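# Wheel loaded utility cart through door into yellow bay

## Task

Push the utility cart past the self-closing door into the neighbouring room and leave it in the yellow-taped bay so that every one of its four wheels sits within the tape, none resting on the tape itself. The copy-paper case has to lie in the cart's upper tray and not overhang any of the tray's edges. At the finish the door must be closed. Either robot or both may be used; any robot that topples or is left leaning means failure.

## Robot and tools

Robots: r1 and r2, two identical Hello Robot Stretch 4 units. Each has an omni-wheel base, a mast carrying a lift, and one telescoping arm pointing forward that ends in a wrist (yaw, pitch, roll) and a two-finger gripper. The robot is about 1.6 m tall, and its base edge is within 0.23 m of the base origin. Each robot reports in its own frames, so only images, lidar_m and wrist_depth_mm show where the two stand relative to each other.

Frames: the base frame has its origin on the floor below the base centre, x forward, y left, z up, in metres. hand_pose (a point between the open fingertips) is given in this frame and may be slightly wrong. The odometry frame is the base frame as it was at scene start. base_odometry counts wheel turns only, so slipping shows up as travel. Its heading is in rad, left positive, -3.142 to 3.142. If turned_by_wheels and turned_by_imu, summed over one move, differ by more than about 0.1 rad, the base likely hit or slipped. base_tilt is in degrees, with forward and right positive, and carries up to about 3 degrees of fixed error.

move: one action. Arguments are r1 and r2, each an object holding only that robot's part; a robot left out receives nothing new. Inside a robot's object you may give: base, joints or both, plus optional speeds, pace and contact_limits; or end_of_arm by itself. base is an offset from where the robot last reported itself: translate_m (forward +, -2 to 2 m), strafe_m (left +, -2 to 2 m) or rotate_rad (counter-clockwise +, -3.2 to 3.2 rad). Only translate_m and strafe_m may be combined, giving one straight diagonal drive with no turning. joints gives absolute targets by name: lift_m 0 to 1.2 m; arm_m 0 to 0.55 m; wrist_yaw_rad -1.134 to 4.276 (0 ahead, + left, 3.14 folded back); wrist_pitch_rad -1.117 to 4.259 (0 level, 1.57 pointing down); wrist_roll_rad -1.117 to 4.259 (+ clockwise seen from behind); gripper_m -0.038 to 0.141 m fingertip gap (reading off by up to 0.015; -0.02 or less makes the fingers press together). Targets outside a joint's range get clipped and reported; other out-of-range values are refused; unknown keys make the call invalid. pace is "slow", "default", "fast" or "max" (base 0.1/0.3/0.4/0.6 m/s and 1/2/3/4 rad/s; lift 0.15/0.3/0.4/0.5 m/s; arm 0.1/0.4/0.6/0.7 m/s). A raised lift lowers the base's top speed. speeds sets a top speed per joint key (not gripper_m). contact_limits, 0 to 1 (default 0.5), applies per key for arm_m, lift_m, translate_m, strafe_m, rotate_rad and must sit beside its own command; a base limit persists until base is named again. end_of_arm: "enable_torque" re-powers a limp wrist or gripper motor. cameras lists images wanted (r1_/r2_ head_camera, head_left_camera, head_right_camera, wrist_camera, or "all"; [] for none). blocking must be false. The call returns in about 0.5 s while motion continues; a new move replaces only the targets it names. An action is capped at 15 s, and a motion times out after 14 s.

wait: seconds 0 to 10, plus cameras. It returns early once any commanded robot comes to rest; wait(0) reports progress in the line "earlier move". stop: brakes all running motions and returns when all robots are at rest; call it again if a "stop:" line says a base's wheels are not holding. zoom_image: camera plus region [x0, y0, x1, y1] in pixels from the top-left, at most 504 by 504, taken from that camera's latest image. finished_scene: scene is the current scene number; this is final, and the goal must stay met without the robots.

Results: per robot, base_status and joint_status show "done", "moving", "off_target" (resting short and maybe still pushing), "contact_stop" (held back, now slack), "time_out" (target dropped), "limit_stop_at_own_body", "limit_stop_at_tilt" (lean over 6 degrees, so lift, arm and wheels go slack) or "torque_fault" (wrist or gripper motor limp). An unplanned stop, a refusal or a contact stop cancels the rest of the reply's move, wait and finished_scene calls. "move: r1 done; r2 ..." summarises each robot's result. "as last shown" marks a robot this action left out. on_its_own reports uncommanded behaviour. lidar_m has 12 sectors of 30 degrees, the 1st straight ahead and going counter-clockwise; "-" means nothing seen or closer than 0.25 m. wrist_depth_mm is a 7x7 grid of depths, 100 to 2000 mm. motor_effort is percent, with the peak in brackets; servo_current is in mA.

Gripping: command about 0.015 or more below the object's width (about 0.06 below resists tugs); for a bar or handle close to -0.02 or lower. A rise in the gripper's servo_current confirms a squeeze. Carry loads of at least 1 kg with lift_m contact limit 0.15 or higher (0.3 for 2 kg).

Cautions: the two robots must never press against each other. Once bases touch, any further drive is a hard press, and closing a gripper on the other robot's fingers counts too. Two robots can travel up to about 3 cm differently per metre, so loads carried jointly can tip them. Turning, driving or braking with more than 1 kg held and arm_m above 0.2 risks tipping, as do steady pushes with a raised hand or high contact limits. Avoid self-collision: a gripper low over the base, a wrist tilted up combined with a roll or right yaw, or a folded wrist tilted or rolled. Avoid drops, slams, hard hits and strong pushes. Simulation time keeps running while you think, and motions continue meanwhile.

Each tool is called after "Call:" as a command line: name --argument value for each argument, lists and objects as JSON in quotes; but a table of rows of numbers goes row by row, as --pt "numbers of a row", without its own name.

## Session

Call:
move

Scene clock: 0.00 s.
r1.base_odometry: x=+0.000 y=+0.000 heading=+0.000
r1.turned_by_wheels: +0.000
r1.turned_by_imu: +0.000
r1.base_tilt: forward=-1.6 right=+1.3
r1.lidar_m: 1.92 2.25 3.81 1.93 0.97 0.84 0.83 0.93 0.77 0.76 0.93 1.59
r1.base_status: not commanded
r1.joint_positions: lift_m=+0.127 arm_m=+0.000 wrist_yaw_rad=+3.089 wrist_pitch_rad=+0.002 wrist_roll_rad=+0.000 gripper_m=+0.056
r1.joint_status: not commanded
r1.measured_speeds: all 0
r1.motor_effort: lift_m=+20 arm_m=-4 wheel_0=+0 wheel_1=+1 wheel_2=+1
r1.servo_current: wrist_yaw_rad=39 wrist_pitch_rad=46 wrist_roll_rad=65 gripper_m=39
r1.hand_pose: x=-0.1125 y=+0.1024 z=+0.3046 quat_wxyz=(+0.026, -0.001, +0.000, +1.000) (m; r1's base frame)
r1.wrist_depth_mm: 137 138 - - - - - / 113 139 - - - - - / 117 140 224 - - - - / 137 161 - - - - - / - - - - - - - / - - 191 - 187 - - / 842 759 750 788 788 732 768
r2.base_odometry: x=+0.000 y=+0.000 heading=+0.000
r2.turned_by_wheels: +0.000
r2.turned_by_imu: +0.000
r2.base_tilt: forward=-0.6 right=+0.1
r2.lidar_m: 2.02 1.45 1.40 1.49 2.01 2.22 2.34 3.17 1.60 3.62 2.59 2.46
r2.base_status: not commanded
r2.joint_positions: lift_m=+0.295 arm_m=+0.000 wrist_yaw_rad=+3.133 wrist_pitch_rad=+0.002 wrist_roll_rad=+0.000 gripper_m=+0.056
r2.joint_status: not commanded
r2.measured_speeds: all 0
r2.motor_effort: lift_m=+18 arm_m=-4 wheel_0=+0 wheel_1=-1 wheel_2=+0
r2.servo_current: wrist_yaw_rad=46 wrist_pitch_rad=39 wrist_roll_rad=46 gripper_m=59
r2.hand_pose: x=-0.1167 y=+0.0898 z=+0.4727 quat_wxyz=(+0.004, -0.001, +0.000, +1.000) (m; r2's base frame)
r2.wrist_depth_mm: - 140 - - - - - / - 126 150 - - - - / - 130 185 - - - - / 144 143 272 - - - - / 229 - - - - - - / 226 1576 196 1576 190 1618 1464 / 226 1060 1138 - - 1025 1060
pictures: r1_head_camera, r1_head_left_camera, r1_head_right_camera, r1_wrist_camera, r2_head_camera, r2_head_left_camera, r2_head_right_camera, r2_wrist_camera
Images, in order (width x height): r1_head_camera 420x560, r1_head_left_camera 420x672, r1_head_right_camera 420x672, r1_wrist_camera 616x392, r2_head_camera 420x560, r2_head_left_camera 420x672, r2_head_right_camera 420x672, r2_wrist_camera 616x392.

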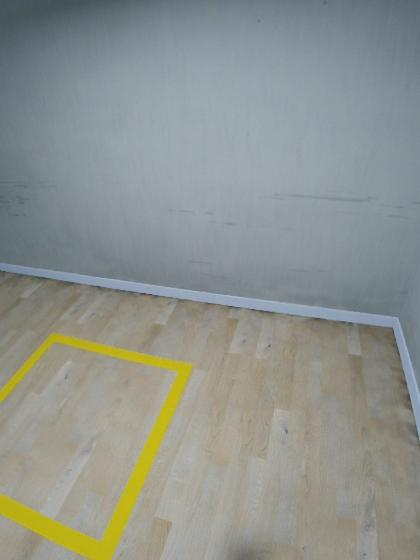

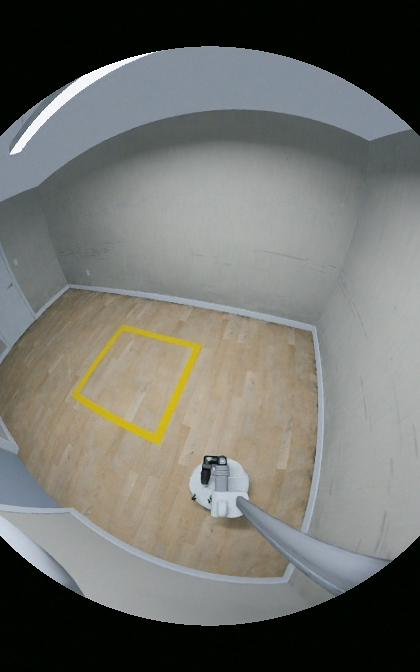

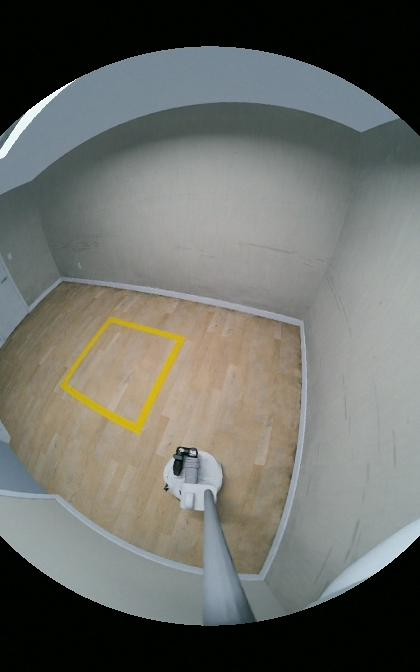

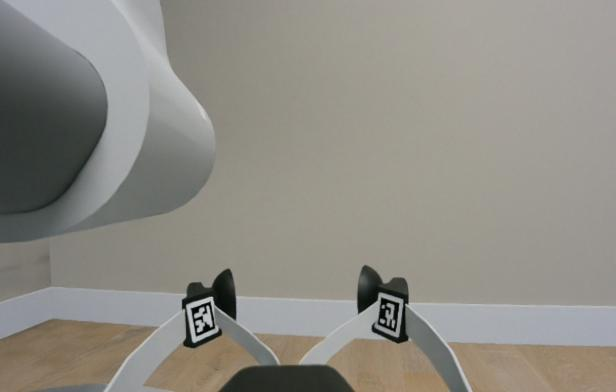

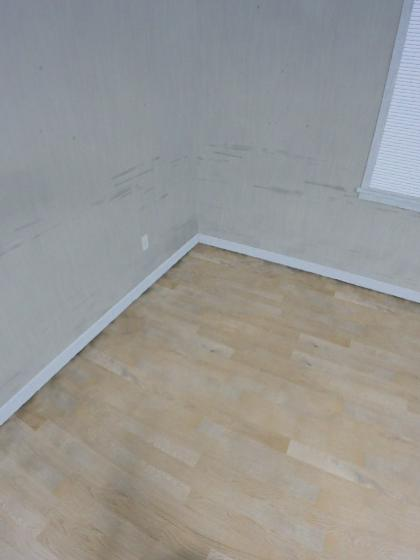

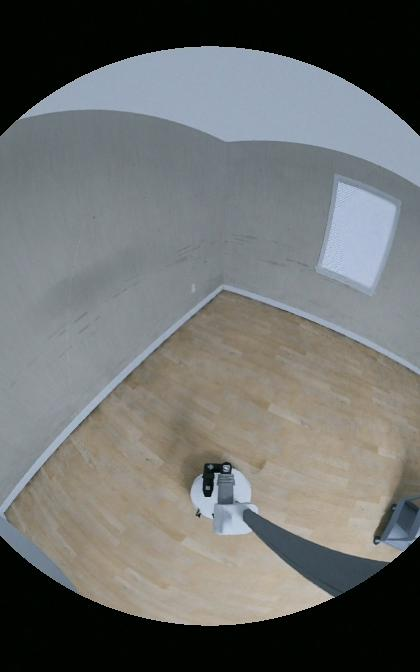

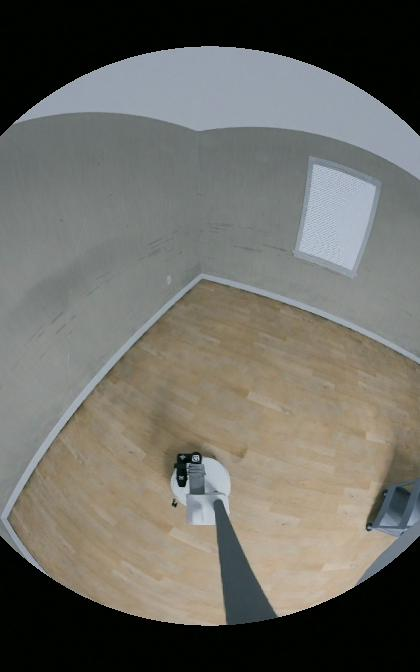

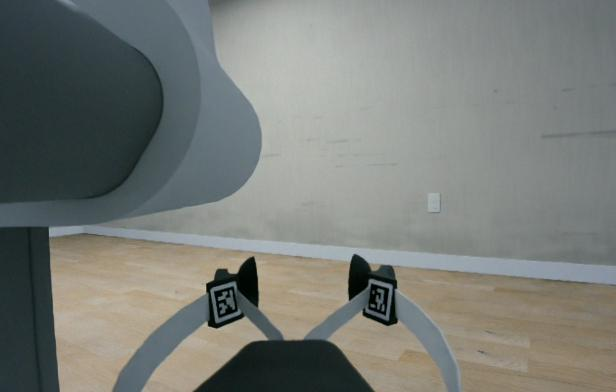

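Call:
move --blocking false --r1 '{"base":{"rotate_rad":1.2}}' --r2 '{"base":{"rotate_rad":-1.2}}' --cameras '[]'

Call:
wait --seconds 3 --cameras '[]'

Call:
wait --seconds 1 --cameras '["r1_head_camera","r1_head_left_camera","r1_head_right_camera","r2_head_camera","r2_head_left_camera","r2_head_right_camera"]'

Scene clock: 4.83 s.
move: r1 moving; r2 moving
r1.base_odometry: x=+0.000 y=+0.000 heading=+0.252
r1.turned_by_wheels: +0.252
r1.turned_by_imu: +0.252
r1.base_tilt: forward=-1.6 right=+1.2
r1.lidar_m: 1.98 2.71 3.66 1.25 0.89 0.80 0.87 0.80 0.77 0.82 1.11 1.92
r1.base_status: rotate_rad moving
r1.joint_positions: lift_m=+0.127 arm_m=+0.000 wrist_yaw_rad=+3.089 wrist_pitch_rad=+0.002 wrist_roll_rad=+0.000 gripper_m=+0.056
r1.joint_status: not commanded
r1.measured_speeds: translate_m=-0.001 strafe_m=-0.001 rotate_rad=+0.980 lift_m=+0.000 arm_m=+0.000 wrist_yaw_rad=+0.000 wrist_pitch_rad=+0.000 wrist_roll_rad=+0.000
r1.motor_effort: lift_m=+20(20) arm_m=-4(4) wheel_0=-8(9) wheel_1=-6(9) wheel_2=-7(7)
r1.servo_current: wrist_yaw_rad=59(59) wrist_pitch_rad=39(46) wrist_roll_rad=46(59) gripper_m=39(39)
r1.hand_pose: x=-0.1125 y=+0.1024 z=+0.3046 quat_wxyz=(+0.026, -0.001, +0.000, +1.000) (m; r1's base frame)
r1.wrist_depth_mm: 136 138 - - - - - / 113 139 - - - - - / 114 140 226 - - - - / 137 160 - - - - - / - - - - - - - / - 1060 190 - 187 - - / 778 750 750 798 750 699 732
r2.base_odometry: x=+0.000 y=+0.000 heading=-0.252
r2.turned_by_wheels: -0.252
r2.turned_by_imu: -0.244
r2.base_tilt: forward=-0.7 right=+0.1
r2.lidar_m: 2.52 1.62 1.40 1.40 1.67 2.23 2.24 2.64 1.59 1.63 2.93 2.49
r2.base_status: rotate_rad moving
r2.joint_positions: lift_m=+0.295 arm_m=+0.000 wrist_yaw_rad=+3.133 wrist_pitch_rad=+0.002 wrist_roll_rad=+0.000 gripper_m=+0.056
r2.joint_status: not commanded
r2.measured_speeds: translate_m=+0.000 strafe_m=+0.000 rotate_rad=-0.974 lift_m=+0.000 arm_m=+0.000 wrist_yaw_rad=+0.000 wrist_pitch_rad=+0.000 wrist_roll_rad=+0.000
r2.motor_effort: lift_m=+18(18) arm_m=-4(4) wheel_0=+8(9) wheel_1=+8(10) wheel_2=+9(11)
r2.servo_current: wrist_yaw_rad=33(52) wrist_pitch_rad=39(46) wrist_roll_rad=52(52) gripper_m=39(59)
r2.hand_pose: x=-0.1167 y=+0.0898 z=+0.4727 quat_wxyz=(+0.004, -0.001, +0.000, +1.000) (m; r2's base frame)
r2.wrist_depth_mm: - 141 - - - - - / - 127 150 - - - - / - 130 184 - - - - / 144 143 272 - - - - / 229 - - - - - - / 227 1576 196 1576 190 1661 1464 / 226 1060 1138 - - 1060 1060
pictures: none
No camera images: "cameras" was empty.

Scene clock: 6.17 s.
earlier move: r1 done; r2 done
r1.base_odometry: x=+0.000 y=+0.000 heading=+1.200
r1.turned_by_wheels: +0.948
r1.turned_by_imu: +0.953
r1.base_tilt: forward=-1.6 right=+1.3
r1.lidar_m: 3.90 1.54 0.93 0.82 0.85 0.82 0.77 0.75 1.00 1.89 1.97 2.45
r1.base_status: done
r1.joint_positions: lift_m=+0.127 arm_m=+0.000 wrist_yaw_rad=+3.089 wrist_pitch_rad=+0.002 wrist_roll_rad=+0.000 gripper_m=+0.056
r1.joint_status: not commanded
r1.measured_speeds: all 0
r1.motor_effort: lift_m=+20(20) arm_m=-4(4) wheel_0=-2(10) wheel_1=-2(9) wheel_2=+0(8)
r1.servo_current: wrist_yaw_rad=65(65) wrist_pitch_rad=39(52) wrist_roll_rad=59(65) gripper_m=39(46)
r1.hand_pose: x=-0.1125 y=+0.1024 z=+0.3046 quat_wxyz=(+0.026, -0.001, +0.000, +1.000) (m; r1's base frame)
r1.wrist_depth_mm: 136 139 - - - - - / 113 139 - - - - - / 117 139 229 - - - - / 137 162 - - - - - / - - - - - - - / - - 191 - 188 - - / 788 163 750 798 778 778 778
r2.base_odometry: x=+0.000 y=+0.000 heading=-1.199
r2.turned_by_wheels: -0.948
r2.turned_by_imu: -0.923
r2.base_tilt: forward=-0.7 right=+0.1
r2.lidar_m: 2.76 2.48 2.41 1.55 1.41 1.42 1.80 2.22 2.25 2.84 1.62 1.72
r2.base_status: done
r2.joint_positions: lift_m=+0.295 arm_m=+0.000 wrist_yaw_rad=+3.133 wrist_pitch_rad=+0.002 wrist_roll_rad=+0.000 gripper_m=+0.056
r2.joint_status: not commanded
r2.measured_speeds: all 0
r2.motor_effort: lift_m=+18(18) arm_m=-4(4) wheel_0=+4(11) wheel_1=+2(11) wheel_2=+3(11)
r2.servo_current: wrist_yaw_rad=46(59) wrist_pitch_rad=33(46) wrist_roll_rad=46(52) gripper_m=46(59)
r2.hand_pose: x=-0.1167 y=+0.0898 z=+0.4727 quat_wxyz=(+0.004, -0.001, +0.000, +1.000) (m; r2's base frame)
r2.wrist_depth_mm: - 140 - - - - - / - 126 151 - - - - / - 129 184 - - - - / 144 144 265 - - - - / 230 - - - - - - / 227 1576 195 1576 190 1336 - / 226 1042 1138 - - 1025 1060
wait: 1.33 of 3 s (r1 and r2 have come to rest)
pictures: none
No camera images: "cameras" was empty.

Scene clock: 7.17 s.
r1.base_odometry: x=+0.000 y=+0.000 heading=+1.200
r1.turned_by_wheels: +0.000
r1.turned_by_imu: +0.000
r1.base_tilt: forward=-1.6 right=+1.3
r1.lidar_m: 3.91 1.56 0.92 0.84 0.85 0.86 0.77 0.79 0.97 1.93 1.93 2.48
r1.base_status: done
r1.joint_positions: lift_m=+0.127 arm_m=+0.000 wrist_yaw_rad=+3.089 wrist_pitch_rad=+0.002 wrist_roll_rad=+0.000 gripper_m=+0.056
r1.joint_status: not commanded
r1.measured_speeds: all 0
r1.motor_effort: lift_m=+20(20) arm_m=-4(4) wheel_0=-2(10) wheel_1=-1(9) wheel_2=+0(8)
r1.servo_current: wrist_yaw_rad=39(65) wrist_pitch_rad=46(52) wrist_roll_rad=33(65) gripper_m=39(46)
r1.hand_pose: x=-0.1125 y=+0.1024 z=+0.3046 quat_wxyz=(+0.026, -0.001, +0.000, +1.000) (m; r1's base frame)
r1.wrist_depth_mm: 136 139 - - - - - / 114 139 - - - - - / 117 139 229 - - - - / 137 161 - - - - - / - - - - - - - / - - 191 - 187 - - / 778 163 759 798 788 778 778
r2.base_odometry: x=+0.000 y=+0.000 heading=-1.199
r2.turned_by_wheels: +0.000
r2.turned_by_imu: +0.000
r2.base_tilt: forward=-0.7 right=+0.1
r2.lidar_m: 2.77 2.48 2.41 1.53 1.39 1.42 1.80 2.21 2.25 2.78 1.59 1.71
r2.base_status: done
r2.joint_positions: lift_m=+0.295 arm_m=+0.000 wrist_yaw_rad=+3.133 wrist_pitch_rad=+0.002 wrist_roll_rad=+0.000 gripper_m=+0.056
r2.joint_status: not commanded
r2.measured_speeds: all 0
r2.motor_effort: lift_m=+18(18) arm_m=-4(4) wheel_0=+4(11) wheel_1=+3(11) wheel_2=+4(11)
r2.servo_current: wrist_yaw_rad=39(59) wrist_pitch_rad=39(46) wrist_roll_rad=59(52) gripper_m=46(59)
r2.hand_pose: x=-0.1167 y=+0.0898 z=+0.4727 quat_wxyz=(+0.004, -0.001, +0.000, +1.000) (m; r2's base frame)
r2.wrist_depth_mm: - 141 - - - - - / - 126 150 - - - - / - 130 185 - - - - / 144 144 264 - - - - / 229 - - - - - - / 228 1576 196 1537 190 1366 - / 226 1060 1138 - - 1042 1060
wait: 1.00 s; at rest by 0.27 s
pictures: r1_head_camera, r1_head_left_camera, r1_head_right_camera, r2_head_camera, r2_head_left_camera, r2_head_right_camera
Images, in order (width x height): r1_head_camera 420x560, r1_head_left_camera 420x672, r1_head_right_camera 420x672, r2_head_camera 420x560, r2_head_left_camera 420x672, r2_head_right_camera 420x672.

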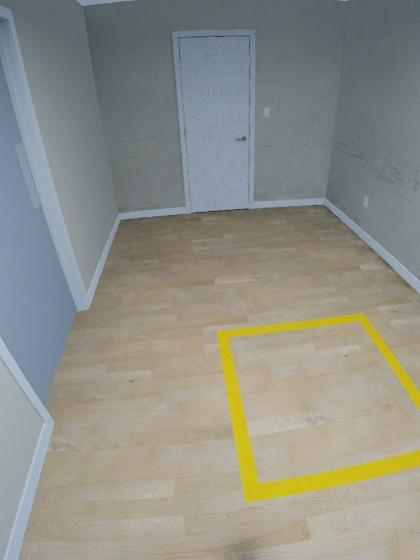

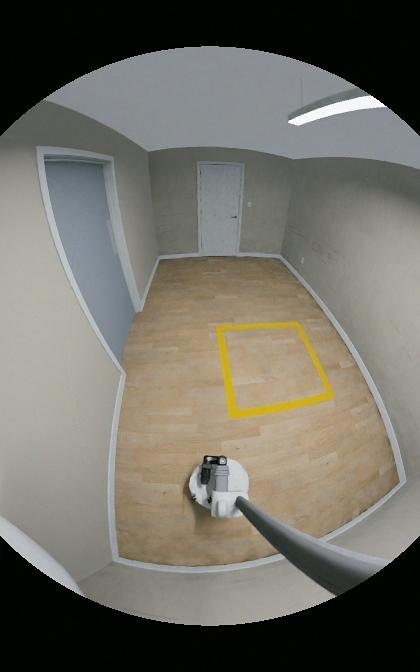

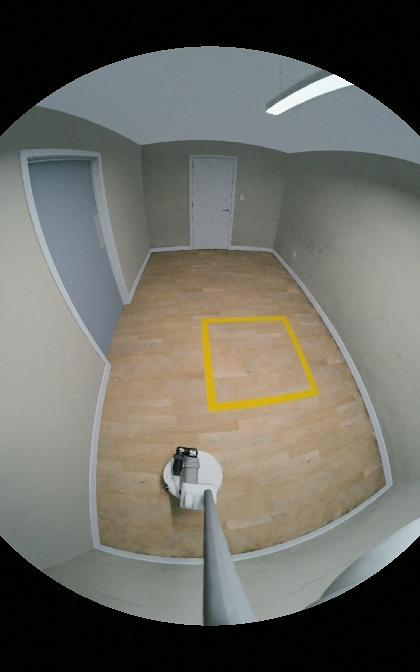

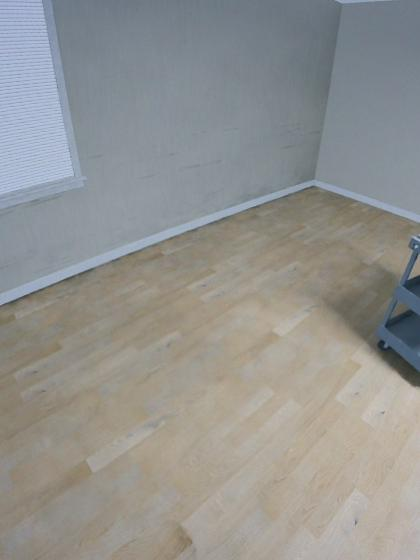

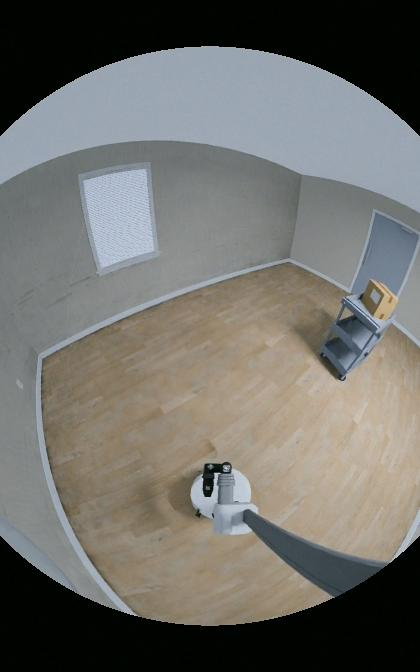

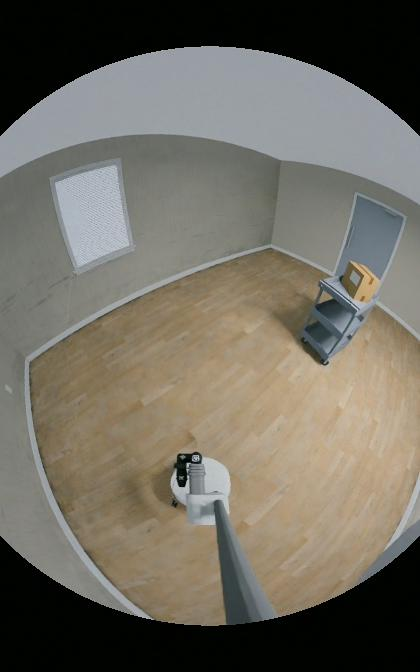

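Call:
move --blocking false --r2 '{"base":{"rotate_rad":-0.75}}' --r1 '{"base":{"rotate_rad":0.5}}' --cameras '[]'

Call:
wait --seconds 3 --cameras '[]'

Call:
wait --seconds 0.5 --cameras '["r1_head_camera","r1_head_left_camera","r2_head_camera","r2_head_left_camera","r2_head_right_camera"]'

Call:
zoom_image --camera "r2_head_camera" --region '[0, 0, 420, 400]'

Call:
zoom_image --camera "r1_head_camera" --region '[0, 0, 420, 400]'

Scene clock: 13.73 s.
move: r1 moving; r2 moving
r1.base_odometry: x=+0.000 y=+0.000 heading=+1.452
r1.turned_by_wheels: +0.252
r1.turned_by_imu: +0.253
r1.base_tilt: forward=-1.6 right=+1.2
r1.lidar_m: 2.29 1.08 0.85 0.83 0.92 0.79 0.77 0.85 1.33 1.91 2.10 3.19
r1.base_status: rotate_rad moving
r1.joint_positions: lift_m=+0.127 arm_m=+0.000 wrist_yaw_rad=+3.089 wrist_pitch_rad=+0.002 wrist_roll_rad=+0.000 gripper_m=+0.056
r1.joint_status: not commanded
r1.measured_speeds: translate_m=-0.001 strafe_m=-0.001 rotate_rad=+0.981 lift_m=+0.000 arm_m=+0.000 wrist_yaw_rad=+0.000 wrist_pitch_rad=+0.000 wrist_roll_rad=+0.000
r1.motor_effort: lift_m=+20(20) arm_m=-4(4) wheel_0=-6(8) wheel_1=-7(8) wheel_2=-6(9)
r1.servo_current: wrist_yaw_rad=46(65) wrist_pitch_rad=39(46) wrist_roll_rad=52(59) gripper_m=46(46)
r1.hand_pose: x=-0.1125 y=+0.1024 z=+0.3046 quat_wxyz=(+0.026, -0.001, +0.000, +1.000) (m; r1's base frame)
r1.wrist_depth_mm: 137 138 - - - - - / 113 139 - - - - - / 118 140 229 - - - - / 137 162 - - - - - / - - - - - - - / - - 190 - 187 - - / 798 723 750 143 750 778 809
r2.base_odometry: x=+0.000 y=+0.000 heading=-1.452
r2.turned_by_wheels: -0.252
r2.turned_by_imu: -0.245
r2.base_tilt: forward=-0.7 right=+0.1
r2.lidar_m: 3.22 2.50 2.49 1.80 1.44 1.40 1.56 2.25 2.22 2.43 3.68 1.60
r2.base_status: rotate_rad moving
r2.joint_positions: lift_m=+0.295 arm_m=+0.000 wrist_yaw_rad=+3.133 wrist_pitch_rad=+0.002 wrist_roll_rad=+0.000 gripper_m=+0.056
r2.joint_status: not commanded
r2.measured_speeds: translate_m=+0.000 strafe_m=+0.000 rotate_rad=-0.976 lift_m=+0.000 arm_m=+0.000 wrist_yaw_rad=+0.000 wrist_pitch_rad=+0.000 wrist_roll_rad=+0.000
r2.motor_effort: lift_m=+18(18) arm_m=-4(4) wheel_0=+5(10) wheel_1=+9(10) wheel_2=+10(11)
r2.servo_current: wrist_yaw_rad=65(65) wrist_pitch_rad=39(46) wrist_roll_rad=46(52) gripper_m=46(52)
r2.hand_pose: x=-0.1167 y=+0.0898 z=+0.4727 quat_wxyz=(+0.004, -0.001, +0.000, +1.000) (m; r2's base frame)
r2.wrist_depth_mm: - 140 - - - - - / - 127 150 - - - - / - 130 185 - - - - / 144 144 264 - - - - / 230 - - - - - - / 228 1576 196 1430 190 - - / 226 1078 1160 - - 1060 1008
pictures: none
No camera images: "cameras" was empty.

Scene clock: 14.53 s.
earlier move: r1 done; r2 moving
r1.base_odometry: x=+0.000 y=+0.000 heading=+1.699
r1.turned_by_wheels: +0.247
r1.turned_by_imu: +0.249
r1.base_tilt: forward=-1.6 right=+1.3
r1.lidar_m: 1.61 0.95 0.83 0.86 0.84 0.77 0.77 0.99 1.94 1.97 2.40 3.91
r1.base_status: done
r1.joint_positions: lift_m=+0.127 arm_m=+0.000 wrist_yaw_rad=+3.089 wrist_pitch_rad=+0.002 wrist_roll_rad=+0.000 gripper_m=+0.056
r1.joint_status: not commanded
r1.measured_speeds: all 0
r1.motor_effort: lift_m=+20(20) arm_m=-4(4) wheel_0=-2(8) wheel_1=-1(8) wheel_2=-1(9)
r1.servo_current: wrist_yaw_rad=33(65) wrist_pitch_rad=39(46) wrist_roll_rad=52(65) gripper_m=46(52)
r1.hand_pose: x=-0.1125 y=+0.1024 z=+0.3046 quat_wxyz=(+0.026, -0.001, +0.000, +1.000) (m; r1's base frame)
r1.wrist_depth_mm: 136 138 - - - - - / 113 139 - - - - - / 117 139 229 - - - - / 137 162 - - - - - / - - - - - - - / 1060 - 190 - 187 - - / 854 750 750 153 741 699 -
r2.base_odometry: x=+0.000 y=+0.000 heading=-1.949
r2.turned_by_wheels: -0.497
r2.turned_by_imu: -0.484
r2.base_tilt: forward=-0.7 right=+0.0
r2.lidar_m: 1.60 3.11 2.51 2.49 1.77 1.43 1.41 1.57 2.23 2.21 2.48 2.26
r2.base_status: rotate_rad moving
r2.joint_positions: lift_m=+0.295 arm_m=+0.000 wrist_yaw_rad=+3.133 wrist_pitch_rad=+0.002 wrist_roll_rad=+0.000 gripper_m=+0.056
r2.joint_status: not commanded
r2.measured_speeds: all 0
r2.motor_effort: lift_m=+18(18) arm_m=-4(4) wheel_0=+1(10) wheel_1=+3(10) wheel_2=+4(11)
r2.servo_current: wrist_yaw_rad=52(65) wrist_pitch_rad=46(46) wrist_roll_rad=46(52) gripper_m=52(52)
r2.hand_pose: x=-0.1167 y=+0.0898 z=+0.4727 quat_wxyz=(+0.004, -0.001, +0.000, +1.000) (m; r2's base frame)
r2.wrist_depth_mm: - 141 - - - - - / - 127 141 - - - - / - 129 185 - - - - / 144 143 208 - - - - / 220 - - - - - - / 219 1397 193 171 190 - 1336 / 226 1060 1138 - - 1025 1078
wait: 0.80 of 3 s (r1 has come to rest)
pictures: none
No camera images: "cameras" was empty.

Scene clock: 14.77 s.
earlier move: r2 done
r1.base_odometry: x=+0.000 y=+0.000 heading=+1.699
r1.turned_by_wheels: +0.000
r1.turned_by_imu: +0.000
r1.base_tilt: forward=-1.6 right=+1.3
r1.lidar_m: 1.60 0.93 0.83 0.86 0.86 0.78 0.78 1.00 1.93 1.96 2.44 3.89
r1.base_status: done
r1.joint_positions: lift_m=+0.127 arm_m=+0.000 wrist_yaw_rad=+3.089 wrist_pitch_rad=+0.002 wrist_roll_rad=+0.000 gripper_m=+0.056
r1.joint_status: not commanded
r1.measured_speeds: all 0
r1.motor_effort: lift_m=+20(20) arm_m=-4(4) wheel_0=-2(8) wheel_1=-1(8) wheel_2=-1(9)
r1.servo_current: wrist_yaw_rad=46(72) wrist_pitch_rad=39(46) wrist_roll_rad=59(65) gripper_m=39(52)
r1.hand_pose: x=-0.1125 y=+0.1024 z=+0.3046 quat_wxyz=(+0.026, -0.001, +0.000, +1.000) (m; r1's base frame)
r1.wrist_depth_mm: 136 138 - - - - - / 113 139 - - - - - / 118 140 229 - - - - / 137 162 - - - - - / - - - - - - - / 1078 - 190 - 187 - - / 831 741 750 153 750 691 -
r2.base_odometry: x=+0.000 y=+0.000 heading=-1.949
r2.turned_by_wheels: +0.000
r2.turned_by_imu: +0.000
r2.base_tilt: forward=-0.7 right=+0.1
r2.lidar_m: 1.63 3.13 2.51 2.50 1.76 1.42 1.41 1.56 2.27 2.24 2.45 2.26
r2.base_status: done
r2.joint_positions: lift_m=+0.295 arm_m=+0.000 wrist_yaw_rad=+3.133 wrist_pitch_rad=+0.002 wrist_roll_rad=+0.000 gripper_m=+0.056
r2.joint_status: not commanded
r2.measured_speeds: all 0
r2.motor_effort: lift_m=+18(18) arm_m=-4(4) wheel_0=+3(10) wheel_1=+2(10) wheel_2=+3(11)
r2.servo_current: wrist_yaw_rad=46(65) wrist_pitch_rad=46(46) wrist_roll_rad=59(59) gripper_m=46(52)
r2.hand_pose: x=-0.1167 y=+0.0898 z=+0.4727 quat_wxyz=(+0.004, -0.001, +0.000, +1.000) (m; r2's base frame)
r2.wrist_depth_mm: - 140 - - - - - / - 127 141 - - - - / - 130 185 - - - - / 144 143 207 - - - - / 220 - - - - - - / 220 1430 193 170 190 - 1336 / 227 1060 1138 - - 1025 1078
wait: 0.23 of 0.5 s (r2 has come to rest)
pictures: r1_head_camera, r1_head_left_camera, r2_head_camera, r2_head_left_camera, r2_head_right_camera
Images, in order (width x height): r1_head_camera 420x560, r1_head_left_camera 420x672, r2_head_camera 420x560, r2_head_left_camera 420x672, r2_head_right_camera 420x672.

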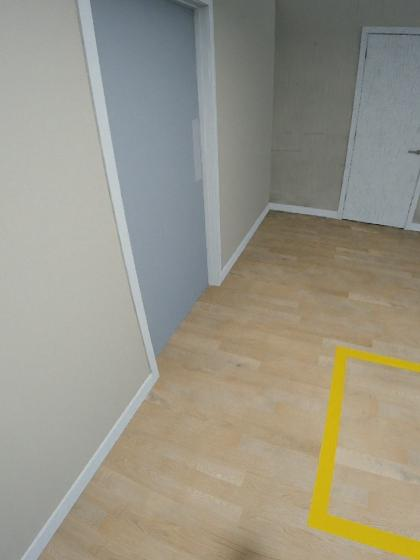

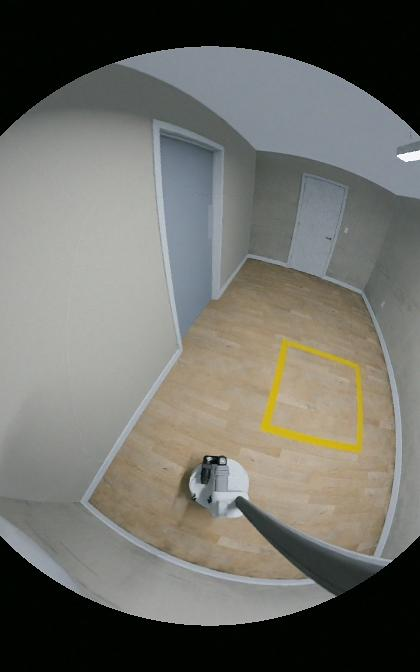

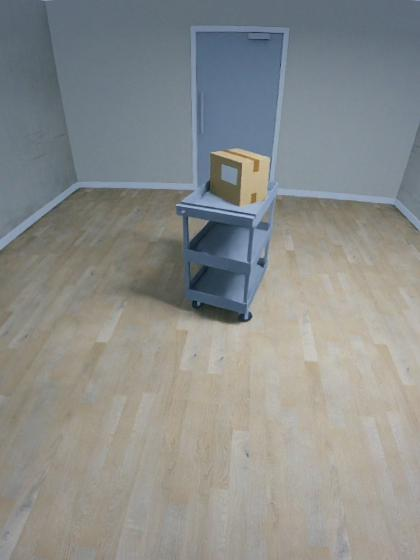

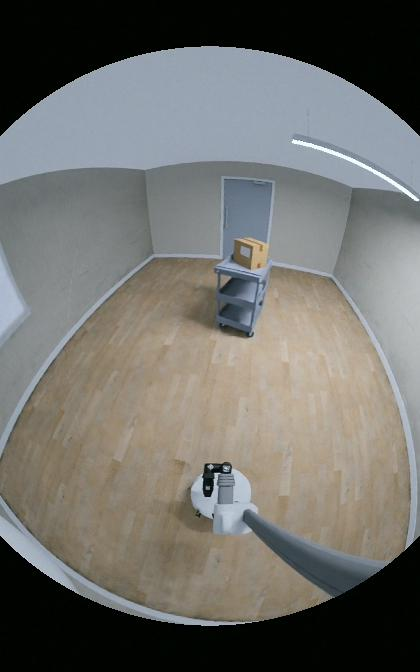

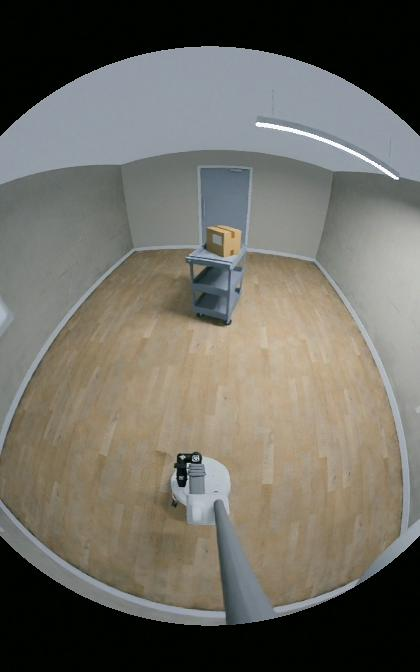

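Scaled by 1.200 from the camera's 420x560 image, which has a finer 1200x1600 frame.

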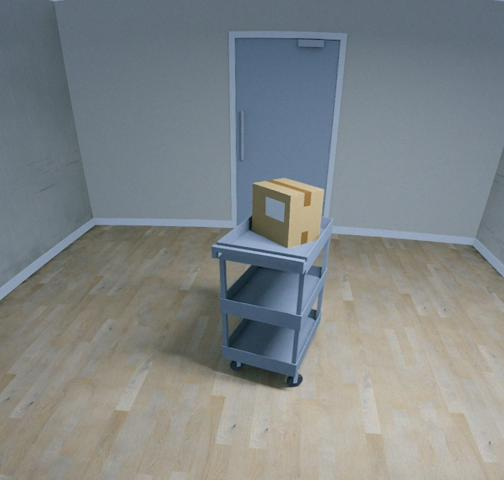

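Scaled by 1.200 from the camera's 420x560 image, which has a finer 600x800 frame.

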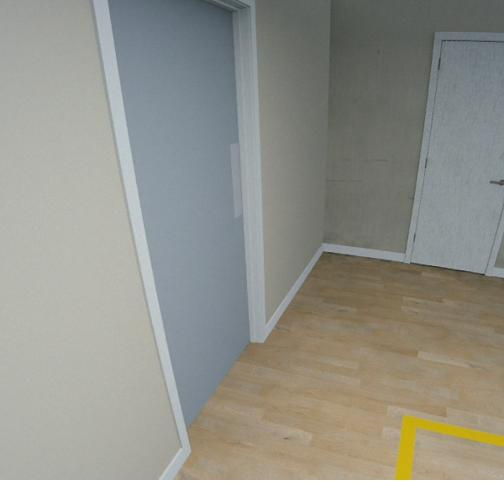

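Call:
move --blocking false --r2 '{"base":{"translate_m":0.6}}' --r1 '{"base":{"rotate_rad":-0.35},"joints":{"lift_m":0.5}}' --cameras '[]'

Call:
wait --seconds 4 --cameras '[]'

Call:
wait --seconds 1.5 --cameras '["r1_head_camera","r1_head_left_camera","r2_head_camera","r2_head_left_camera"]'

Call:
zoom_image --camera "r2_head_camera" --region '[60, 80, 360, 480]'

Scene clock: 54.83 s.
move: r1 moving; r2 moving
r1.base_odometry: x=+0.000 y=+0.000 heading=+1.461
r1.turned_by_wheels: -0.238
r1.turned_by_imu: -0.239
r1.base_tilt: forward=-1.6 right=+1.3
r1.lidar_m: 2.24 1.10 0.85 0.84 0.90 0.79 0.77 0.86 1.35 1.94 2.09 3.23
r1.base_status: rotate_rad moving
r1.joint_positions: lift_m=+0.164 arm_m=+0.000 wrist_yaw_rad=+3.089 wrist_pitch_rad=+0.002 wrist_roll_rad=+0.000 gripper_m=+0.056
r1.joint_status: lift_m moving
r1.measured_speeds: translate_m=+0.000 strafe_m=+0.000 rotate_rad=-0.712 lift_m=+0.146 arm_m=+0.000 wrist_yaw_rad=+0.000 wrist_pitch_rad=+0.000 wrist_roll_rad=+0.000
r1.motor_effort: lift_m=+28(28) arm_m=-4(4) wheel_0=+3(8) wheel_1=+3(8) wheel_2=+2(7)
r1.servo_current: wrist_yaw_rad=59(65) wrist_pitch_rad=52(52) wrist_roll_rad=39(65) gripper_m=46(46)
r1.hand_pose: x=-0.1125 y=+0.1024 z=+0.3421 quat_wxyz=(+0.026, -0.001, +0.000, +1.000) (m; r1's base frame)
r1.wrist_depth_mm: 136 138 - - - - - / 113 139 - - - - - / 118 140 229 - - - - / 137 161 - - - - - / - - - - - - - / - - 190 - 188 - - / 866 778 768 143 809 750 842
r2.base_odometry: x=-0.011 y=-0.029 heading=-1.949
r2.turned_by_wheels: +0.000
r2.turned_by_imu: +0.000
r2.base_tilt: forward=-0.7 right=+0.1
r2.lidar_m: 1.57 3.12 2.50 2.50 1.78 1.44 1.44 1.60 2.23 2.24 2.46 2.22
r2.base_status: translate_m moving
r2.joint_positions: lift_m=+0.295 arm_m=+0.000 wrist_yaw_rad=+3.133 wrist_pitch_rad=+0.002 wrist_roll_rad=+0.000 gripper_m=+0.056
r2.joint_status: not commanded
r2.measured_speeds: translate_m=+0.121 strafe_m=+0.001 rotate_rad=-0.001 lift_m=+0.000 arm_m=+0.000 wrist_yaw_rad=+0.000 wrist_pitch_rad=+0.000 wrist_roll_rad=+0.000
r2.motor_effort: lift_m=+18(18) arm_m=-4(4) wheel_0=+5(11) wheel_1=+5(8) wheel_2=-11(12)
r2.servo_current: wrist_yaw_rad=46(52) wrist_pitch_rad=46(46) wrist_roll_rad=52(59) gripper_m=46(52)
r2.hand_pose: x=-0.1167 y=+0.0898 z=+0.4727 quat_wxyz=(+0.004, -0.001, +0.000, +1.000) (m; r2's base frame)
r2.wrist_depth_mm: - 141 - - - - - / - 126 141 - - - - / - 129 184 - - - - / 144 143 217 - - - - / 220 - - - - - - / 227 1430 192 1308 190 - 1308 / 226 1060 1138 - - 1025 1060
pictures: none
No camera images: "cameras" was empty.

Scene clock: 56.87 s.
earlier move: r1 done; r2 moving
r1.base_odometry: x=+0.000 y=+0.000 heading=+1.350
r1.turned_by_wheels: -0.111
r1.turned_by_imu: -0.112
r1.base_tilt: forward=-1.6 right=+1.2
r1.lidar_m: 3.11 1.21 0.87 0.84 0.90 0.79 0.77 0.80 1.15 1.92 2.00 2.84
r1.base_status: done
r1.joint_positions: lift_m=+0.499 arm_m=+0.000 wrist_yaw_rad=+3.089 wrist_pitch_rad=+0.002 wrist_roll_rad=+0.000 gripper_m=+0.056
r1.joint_status: all done
r1.measured_speeds: all 0
r1.motor_effort: lift_m=+25(29) arm_m=-4(4) wheel_0=+2(8) wheel_1=+2(8) wheel_2=+2(7)
r1.servo_current: wrist_yaw_rad=65(65) wrist_pitch_rad=39(52) wrist_roll_rad=59(78) gripper_m=39(52)
r1.hand_pose: x=-0.1125 y=+0.1024 z=+0.6771 quat_wxyz=(+0.026, -0.001, +0.000, +1.000) (m; r1's base frame)
r1.wrist_depth_mm: 136 139 - - - - - / 113 139 - - - - - / 118 140 227 - - - - / 137 161 - - - - - / - - - - - - - / - - 190 - 188 - - / - 140 - 137 - - -
r2.base_odometry: x=-0.201 y=-0.506 heading=-1.948
r2.turned_by_wheels: +0.000
r2.turned_by_imu: +0.001
r2.base_tilt: forward=-0.7 right=+0.1
r2.lidar_m: 1.10 3.03 2.42 2.39 2.46 1.96 1.94 2.15 2.32 2.30 2.58 1.07
r2.base_status: translate_m moving
r2.joint_positions: lift_m=+0.295 arm_m=+0.000 wrist_yaw_rad=+3.133 wrist_pitch_rad=+0.002 wrist_roll_rad=+0.000 gripper_m=+0.056
r2.joint_status: not commanded
r2.measured_speeds: translate_m=+0.170 strafe_m=-0.001 rotate_rad=-0.003 lift_m=+0.000 arm_m=+0.000 wrist_yaw_rad=+0.000 wrist_pitch_rad=+0.000 wrist_roll_rad=+0.000
r2.motor_effort: lift_m=+18(18) arm_m=-4(4) wheel_0=+2(11) wheel_1=+3(9) wheel_2=-4(14)
r2.servo_current: wrist_yaw_rad=39(59) wrist_pitch_rad=39(46) wrist_roll_rad=52(65) gripper_m=46(59)
r2.hand_pose: x=-0.1167 y=+0.0898 z=+0.4727 quat_wxyz=(+0.004, -0.001, +0.000, +1.000) (m; r2's base frame)
r2.wrist_depth_mm: - 141 - - - - - / - 126 151 - - - - / - 130 185 - - - - / 144 144 273 - - - - / 229 - - - - - - / 227 1576 196 1537 190 1618 1499 / 225 1060 1138 - - 1025 1060
wait: 2.03 of 4 s (r1 has come to rest)
pictures: none
No camera images: "cameras" was empty.

Scene clock: 57.83 s.
earlier move: r2 done
r1.base_odometry: x=+0.000 y=+0.000 heading=+1.350
r1.turned_by_wheels: +0.000
r1.turned_by_imu: +0.000
r1.base_tilt: forward=-1.6 right=+1.3
r1.lidar_m: 3.11 1.20 0.88 0.83 0.88 0.82 0.77 0.82 1.18 1.91 2.02 2.83
r1.base_status: done
r1.joint_positions: lift_m=+0.499 arm_m=+0.000 wrist_yaw_rad=+3.089 wrist_pitch_rad=+0.002 wrist_roll_rad=+0.000 gripper_m=+0.056
r1.joint_status: all done
r1.measured_speeds: all 0
r1.motor_effort: lift_m=+25(29) arm_m=-4(4) wheel_0=+2(8) wheel_1=+2(8) wheel_2=+2(7)
r1.servo_current: wrist_yaw_rad=33(72) wrist_pitch_rad=39(52) wrist_roll_rad=39(78) gripper_m=46(52)
r1.hand_pose: x=-0.1125 y=+0.1024 z=+0.6771 quat_wxyz=(+0.026, -0.001, +0.000, +1.000) (m; r1's base frame)
r1.wrist_depth_mm: 136 138 - - - - - / 113 139 - - - - - / 117 140 227 - - - - / 137 161 - - - - - / - - - - - - - / - - 190 - 187 - - / - 141 - 137 - - -
r2.base_odometry: x=-0.221 y=-0.558 heading=-1.948
r2.turned_by_wheels: +0.000
r2.turned_by_imu: +0.000
r2.base_tilt: forward=-0.7 right=+0.1
r2.lidar_m: 1.03 2.98 2.45 2.40 2.51 2.03 2.00 2.20 2.33 2.32 2.56 1.02
r2.base_status: done
r2.joint_positions: lift_m=+0.295 arm_m=+0.000 wrist_yaw_rad=+3.133 wrist_pitch_rad=+0.002 wrist_roll_rad=+0.000 gripper_m=+0.056
r2.joint_status: not commanded
r2.measured_speeds: all 0
r2.motor_effort: lift_m=+18(18) arm_m=-4(4) wheel_0=+2(11) wheel_1=+2(9) wheel_2=-4(14)
r2.servo_current: wrist_yaw_rad=46(59) wrist_pitch_rad=46(46) wrist_roll_rad=46(65) gripper_m=52(59)
r2.hand_pose: x=-0.1167 y=+0.0898 z=+0.4727 quat_wxyz=(+0.004, -0.001, +0.000, +1.000) (m; r2's base frame)
r2.wrist_depth_mm: - 141 - - - - - / - 126 151 - - - - / - 129 185 - - - - / 144 144 264 - - - - / 229 - - - - - - / 227 1537 196 1537 190 1618 1430 / 226 1060 1160 - - 1025 1060
wait: 0.97 of 1.5 s (r2 has come to rest)
pictures: r1_head_camera, r1_head_left_camera, r2_head_camera, r2_head_left_camera
Images, in order (width x height): r1_head_camera 420x560, r1_head_left_camera 420x672, r2_head_camera 420x560, r2_head_left_camera 420x672.

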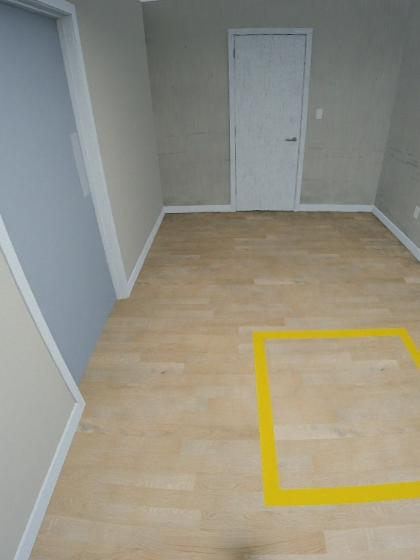

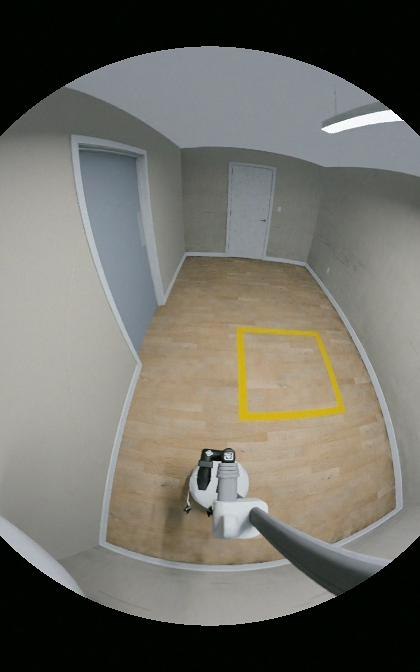

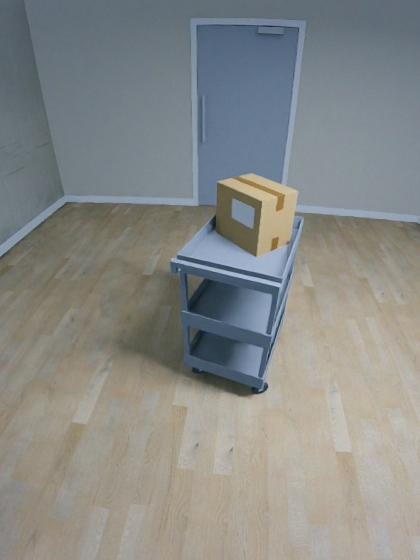

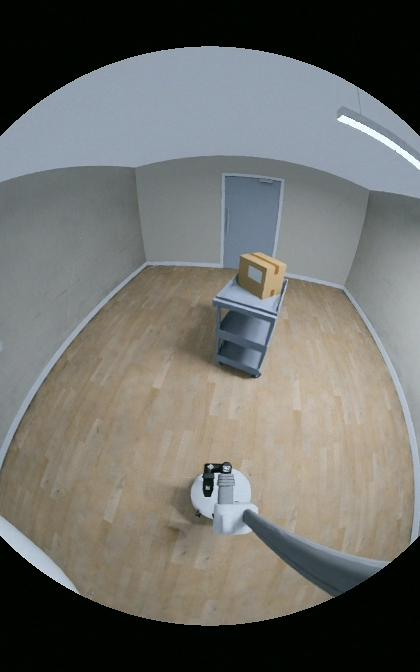

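Scaled by 1.260 from the camera's 420x560 image, which has a finer 1200x1600 frame.

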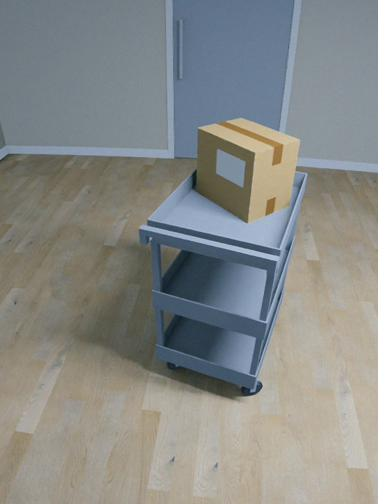

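Call:
zoom_image --camera "r2_head_camera" --region '[160, 160, 320, 300]'

Call:
zoom_image --camera "r2_head_camera" --region '[160, 290, 320, 420]'

Call:
zoom_image --camera "r2_head_camera" --region '[180, 10, 320, 210]'

Scaled by 3.150 from the camera's 420x560 image, which has a finer 1200x1600 frame.

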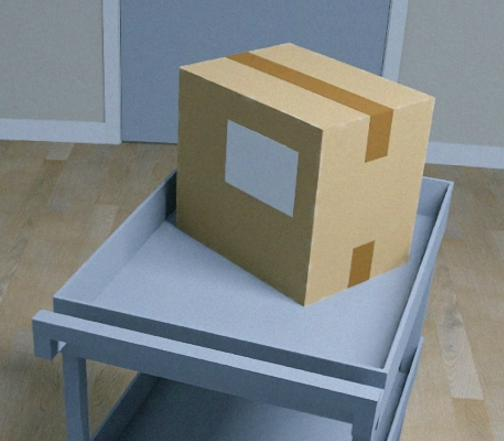

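Scaled by 3.150 from the camera's 420x560 image, which has a finer 1200x1600 frame.

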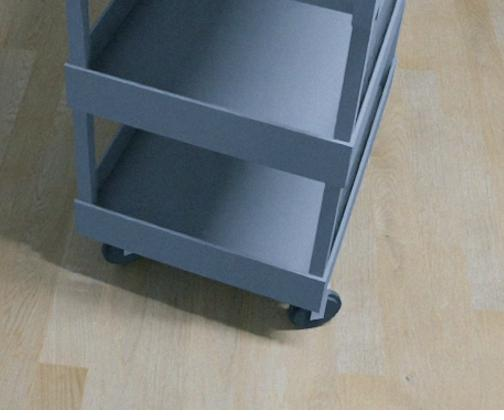

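Scaled by 2.520 from the camera's 420x560 image, which has a finer 1200x1600 frame.

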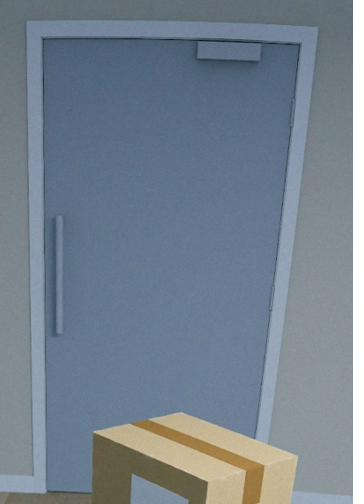

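Call:
move --blocking false --r2 '{"joints":{"lift_m":0.7,"wrist_yaw_rad":0}}' --r1 '{"base":{"translate_m":1.5}}' --cameras '[]'

Call:
wait --seconds 8 --cameras '[]'

Call:
wait --seconds 5 --cameras '["r1_head_camera","r1_head_left_camera","r2_head_camera","r2_head_left_camera","r2_wrist_camera"]'

Scene clock: 107.57 s.
move: r1 moving; r2 moving
r1.base_odometry: x=+0.007 y=+0.031 heading=+1.350
r1.turned_by_wheels: +0.000
r1.turned_by_imu: +0.000
r1.base_tilt: forward=-1.6 right=+1.3
r1.lidar_m: 3.10 1.19 0.87 0.82 0.86 0.85 0.81 0.85 1.20 1.93 2.02 2.84
r1.base_status: translate_m moving
r1.joint_positions: lift_m=+0.499 arm_m=+0.000 wrist_yaw_rad=+3.089 wrist_pitch_rad=+0.002 wrist_roll_rad=+0.000 gripper_m=+0.056
r1.joint_status: not commanded
r1.measured_speeds: translate_m=+0.122 strafe_m=+0.001 rotate_rad=+0.001 lift_m=+0.000 arm_m=+0.000 wrist_yaw_rad=+0.000 wrist_pitch_rad=+0.000 wrist_roll_rad=+0.000
r1.motor_effort: lift_m=+25(25) arm_m=-4(4) wheel_0=+7(8) wheel_1=+5(7) wheel_2=-9(9)
r1.servo_current: wrist_yaw_rad=52(72) wrist_pitch_rad=46(46) wrist_roll_rad=52(59) gripper_m=39(46)
r1.hand_pose: x=-0.1125 y=+0.1024 z=+0.6771 quat_wxyz=(+0.026, -0.001, +0.000, +1.000) (m; r1's base frame)
r1.wrist_depth_mm: 136 139 - - - - - / 112 139 - - - - - / 116 140 220 - - - - / 136 159 - - - - - / - - - - - - - / - - 191 - 187 - - / - 140 - 136 - - -
r2.base_odometry: x=-0.221 y=-0.558 heading=-1.948
r2.turned_by_wheels: +0.000
r2.turned_by_imu: +0.000
r2.base_tilt: forward=-0.7 right=+0.1
r2.lidar_m: 1.03 3.02 2.45 2.40 2.51 2.03 1.99 2.21 2.36 2.29 2.57 1.03
r2.base_status: not commanded
r2.joint_positions: lift_m=+0.333 arm_m=+0.000 wrist_yaw_rad=+2.570 wrist_pitch_rad=+0.002 wrist_roll_rad=+0.000 gripper_m=+0.056
r2.joint_status: lift_m moving; wrist_yaw_rad moving
r2.measured_speeds: translate_m=+0.000 strafe_m=+0.000 rotate_rad=+0.000 lift_m=+0.146 arm_m=+0.000 wrist_yaw_rad=-1.740 wrist_pitch_rad=+0.000 wrist_roll_rad=+0.000
r2.motor_effort: lift_m=+22(24) arm_m=-4(4) wheel_0=+2(2) wheel_1=+2(3) wheel_2=-4(4)
r2.servo_current: wrist_yaw_rad=72(137) wrist_pitch_rad=39(46) wrist_roll_rad=65(65) gripper_m=46(52)
r2.hand_pose: x=-0.0242 y=+0.2296 z=+0.5104 quat_wxyz=(+0.282, -0.001, +0.000, +0.959) (m; r2's base frame)
r2.wrist_depth_mm: - - - - - - - / - - - - - - - / - - - - - - - / - - - - - - - / - - - - - - - / 1537 1661 196 1661 190 1708 1499 / 1205 1118 1229 - - 1118 1138
pictures: none
No camera images: "cameras" was empty.

Scene clock: 109.70 s.
earlier move: r1 moving; r2 done
r1.base_odometry: x=+0.134 y=+0.596 heading=+1.350
r1.turned_by_wheels: +0.000
r1.turned_by_imu: +0.000
r1.base_tilt: forward=-1.6 right=+1.2
r1.lidar_m: 3.04 1.28 0.86 0.82 0.88 1.23 1.37 1.46 2.04 1.94 2.06 2.83
r1.base_status: translate_m moving
r1.joint_positions: lift_m=+0.500 arm_m=+0.000 wrist_yaw_rad=+3.089 wrist_pitch_rad=+0.002 wrist_roll_rad=+0.000 gripper_m=+0.056
r1.joint_status: not commanded
r1.measured_speeds: translate_m=+0.300 strafe_m=+0.000 rotate_rad=+0.007 lift_m=+0.000 arm_m=+0.000 wrist_yaw_rad=+0.000 wrist_pitch_rad=+0.000 wrist_roll_rad=+0.000
r1.motor_effort: lift_m=+25(25) arm_m=-4(4) wheel_0=+4(9) wheel_1=+7(8) wheel_2=-4(9)
r1.servo_current: wrist_yaw_rad=39(72) wrist_pitch_rad=46(52) wrist_roll_rad=52(72) gripper_m=39(52)
r1.hand_pose: x=-0.1125 y=+0.1024 z=+0.6771 quat_wxyz=(+0.026, -0.001, +0.000, +1.000) (m; r1's base frame)
r1.wrist_depth_mm: - 138 - - - - - / 112 139 - - - - - / 116 139 219 - - - - / 136 157 - - - - - / - - - - - - - / - - 190 - 187 - - / - 151 182 137 - - -
r2.base_odometry: x=-0.221 y=-0.558 heading=-1.949
r2.turned_by_wheels: +0.000
r2.turned_by_imu: +0.000
r2.base_tilt: forward=-0.7 right=+0.1
r2.lidar_m: 1.05 3.01 2.43 2.40 2.50 2.04 2.00 2.22 2.34 2.32 2.55 1.04
r2.base_status: not commanded
r2.joint_positions: lift_m=+0.700 arm_m=+0.000 wrist_yaw_rad=+0.003 wrist_pitch_rad=+0.002 wrist_roll_rad=+0.000 gripper_m=+0.056
r2.joint_status: all done
r2.measured_speeds: all 0
r2.motor_effort: lift_m=+21(27) arm_m=-4(4) wheel_0=+2(3) wheel_1=+2(3) wheel_2=-4(4)
r2.servo_current: wrist_yaw_rad=46(143) wrist_pitch_rad=46(46) wrist_roll_rad=52(65) gripper_m=39(59)
r2.hand_pose: x=+0.4596 y=-0.0866 z=+0.8775 quat_wxyz=(+1.000, +0.000, +0.001, +0.001) (m; r2's base frame)
r2.wrist_depth_mm: - - - - - - - / - - - - - - - / - - - - 1160 - - / - - - - 1118 - - / - - - - 820 - - / - - 196 960 189 - - / 1983 1863 - - - 1756 1921
wait: 2.13 of 8 s (r2 has come to rest)
pictures: none
No camera images: "cameras" was empty.

Scene clock: 113.57 s.
earlier move: r1 done
r1.base_odometry: x=+0.328 y=+1.464 heading=+1.350
r1.turned_by_wheels: +0.000
r1.turned_by_imu: +0.000
r1.base_tilt: forward=-1.6 right=+1.3
r1.lidar_m: 2.42 1.16 0.92 0.89 0.89 1.23 2.27 2.40 2.05 1.96 2.06 2.53
r1.base_status: done
r1.joint_positions: lift_m=+0.500 arm_m=+0.000 wrist_yaw_rad=+3.089 wrist_pitch_rad=+0.002 wrist_roll_rad=+0.000 gripper_m=+0.056
r1.joint_status: not commanded
r1.measured_speeds: all 0
r1.motor_effort: lift_m=+25(25) arm_m=-4(4) wheel_0=+3(9) wheel_1=+1(8) wheel_2=+0(9)
r1.servo_current: wrist_yaw_rad=46(72) wrist_pitch_rad=39(52) wrist_roll_rad=46(72) gripper_m=46(52)
r1.hand_pose: x=-0.1125 y=+0.1024 z=+0.6771 quat_wxyz=(+0.026, -0.001, +0.000, +1.000) (m; r1's base frame)
r1.wrist_depth_mm: 136 138 - - - - - / 113 139 - - - - - / 117 140 273 - - - - / 137 162 - - - - - / - - - - - - - / - - 194 - 187 - - / 1708 1499 1537 153 1618 - -
r2.base_odometry: x=-0.221 y=-0.558 heading=-1.949
r2.turned_by_wheels: +0.000
r2.turned_by_imu: +0.001
r2.base_tilt: forward=-0.7 right=+0.1
r2.lidar_m: 1.04 3.05 2.44 2.40 2.48 2.00 1.99 2.21 2.34 2.32 2.58 1.02
r2.base_status: not commanded
r2.joint_positions: lift_m=+0.700 arm_m=+0.000 wrist_yaw_rad=+0.003 wrist_pitch_rad=+0.002 wrist_roll_rad=+0.000 gripper_m=+0.056
r2.joint_status: all done
r2.measured_speeds: all 0
r2.motor_effort: lift_m=+21(27) arm_m=-4(4) wheel_0=+2(3) wheel_1=+2(3) wheel_2=-4(4)
r2.servo_current: wrist_yaw_rad=52(143) wrist_pitch_rad=46(52) wrist_roll_rad=46(65) gripper_m=59(59)
r2.hand_pose: x=+0.4596 y=-0.0866 z=+0.8775 quat_wxyz=(+1.000, +0.000, +0.001, +0.001) (m; r2's base frame)
r2.wrist_depth_mm: - - - - - - - / - - - - - - - / - - - - 1138 - - / - - - - 1118 - - / - - - - 831 - - / - - 196 960 187 - - / 1983 1863 - - - 1808 1863
wait: 3.87 of 5 s (r1 has come to rest)
pictures: r1_head_camera, r1_head_left_camera, r2_head_camera, r2_head_left_camera, r2_wrist_camera
Images, in order (width x height): r1_head_camera 420x560, r1_head_left_camera 420x672, r2_head_camera 420x560, r2_head_left_camera 420x672, r2_wrist_camera 616x392.

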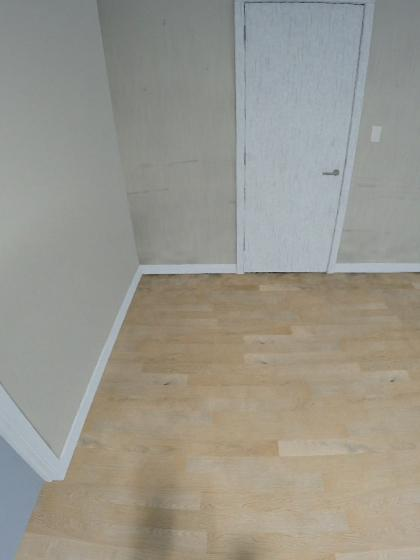

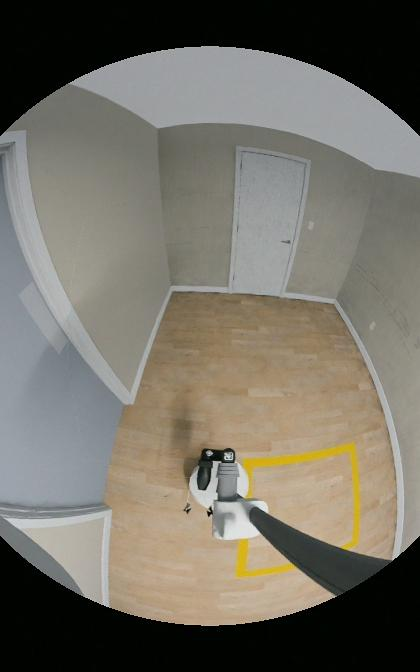

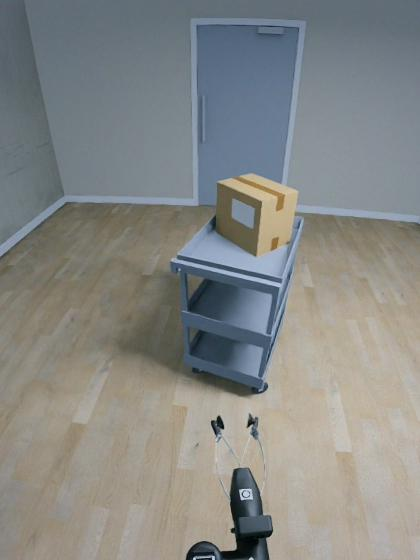

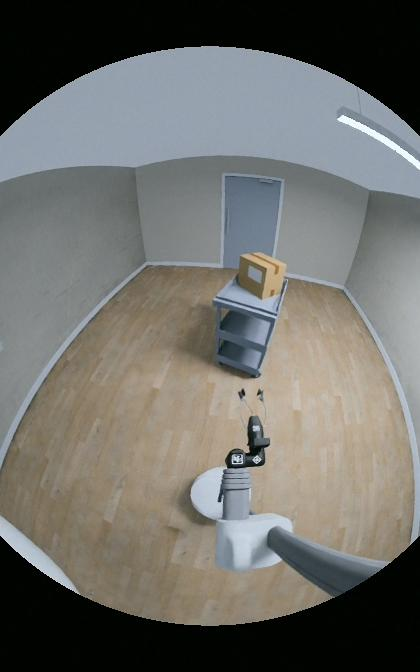

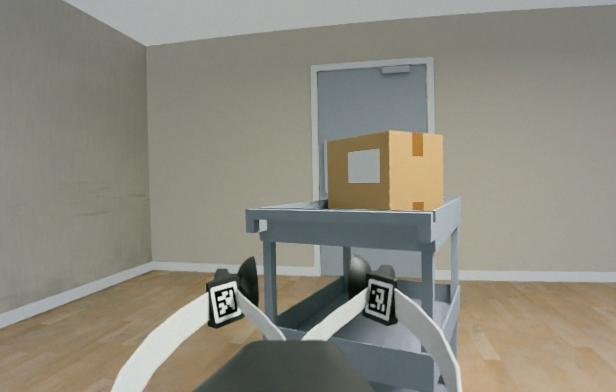

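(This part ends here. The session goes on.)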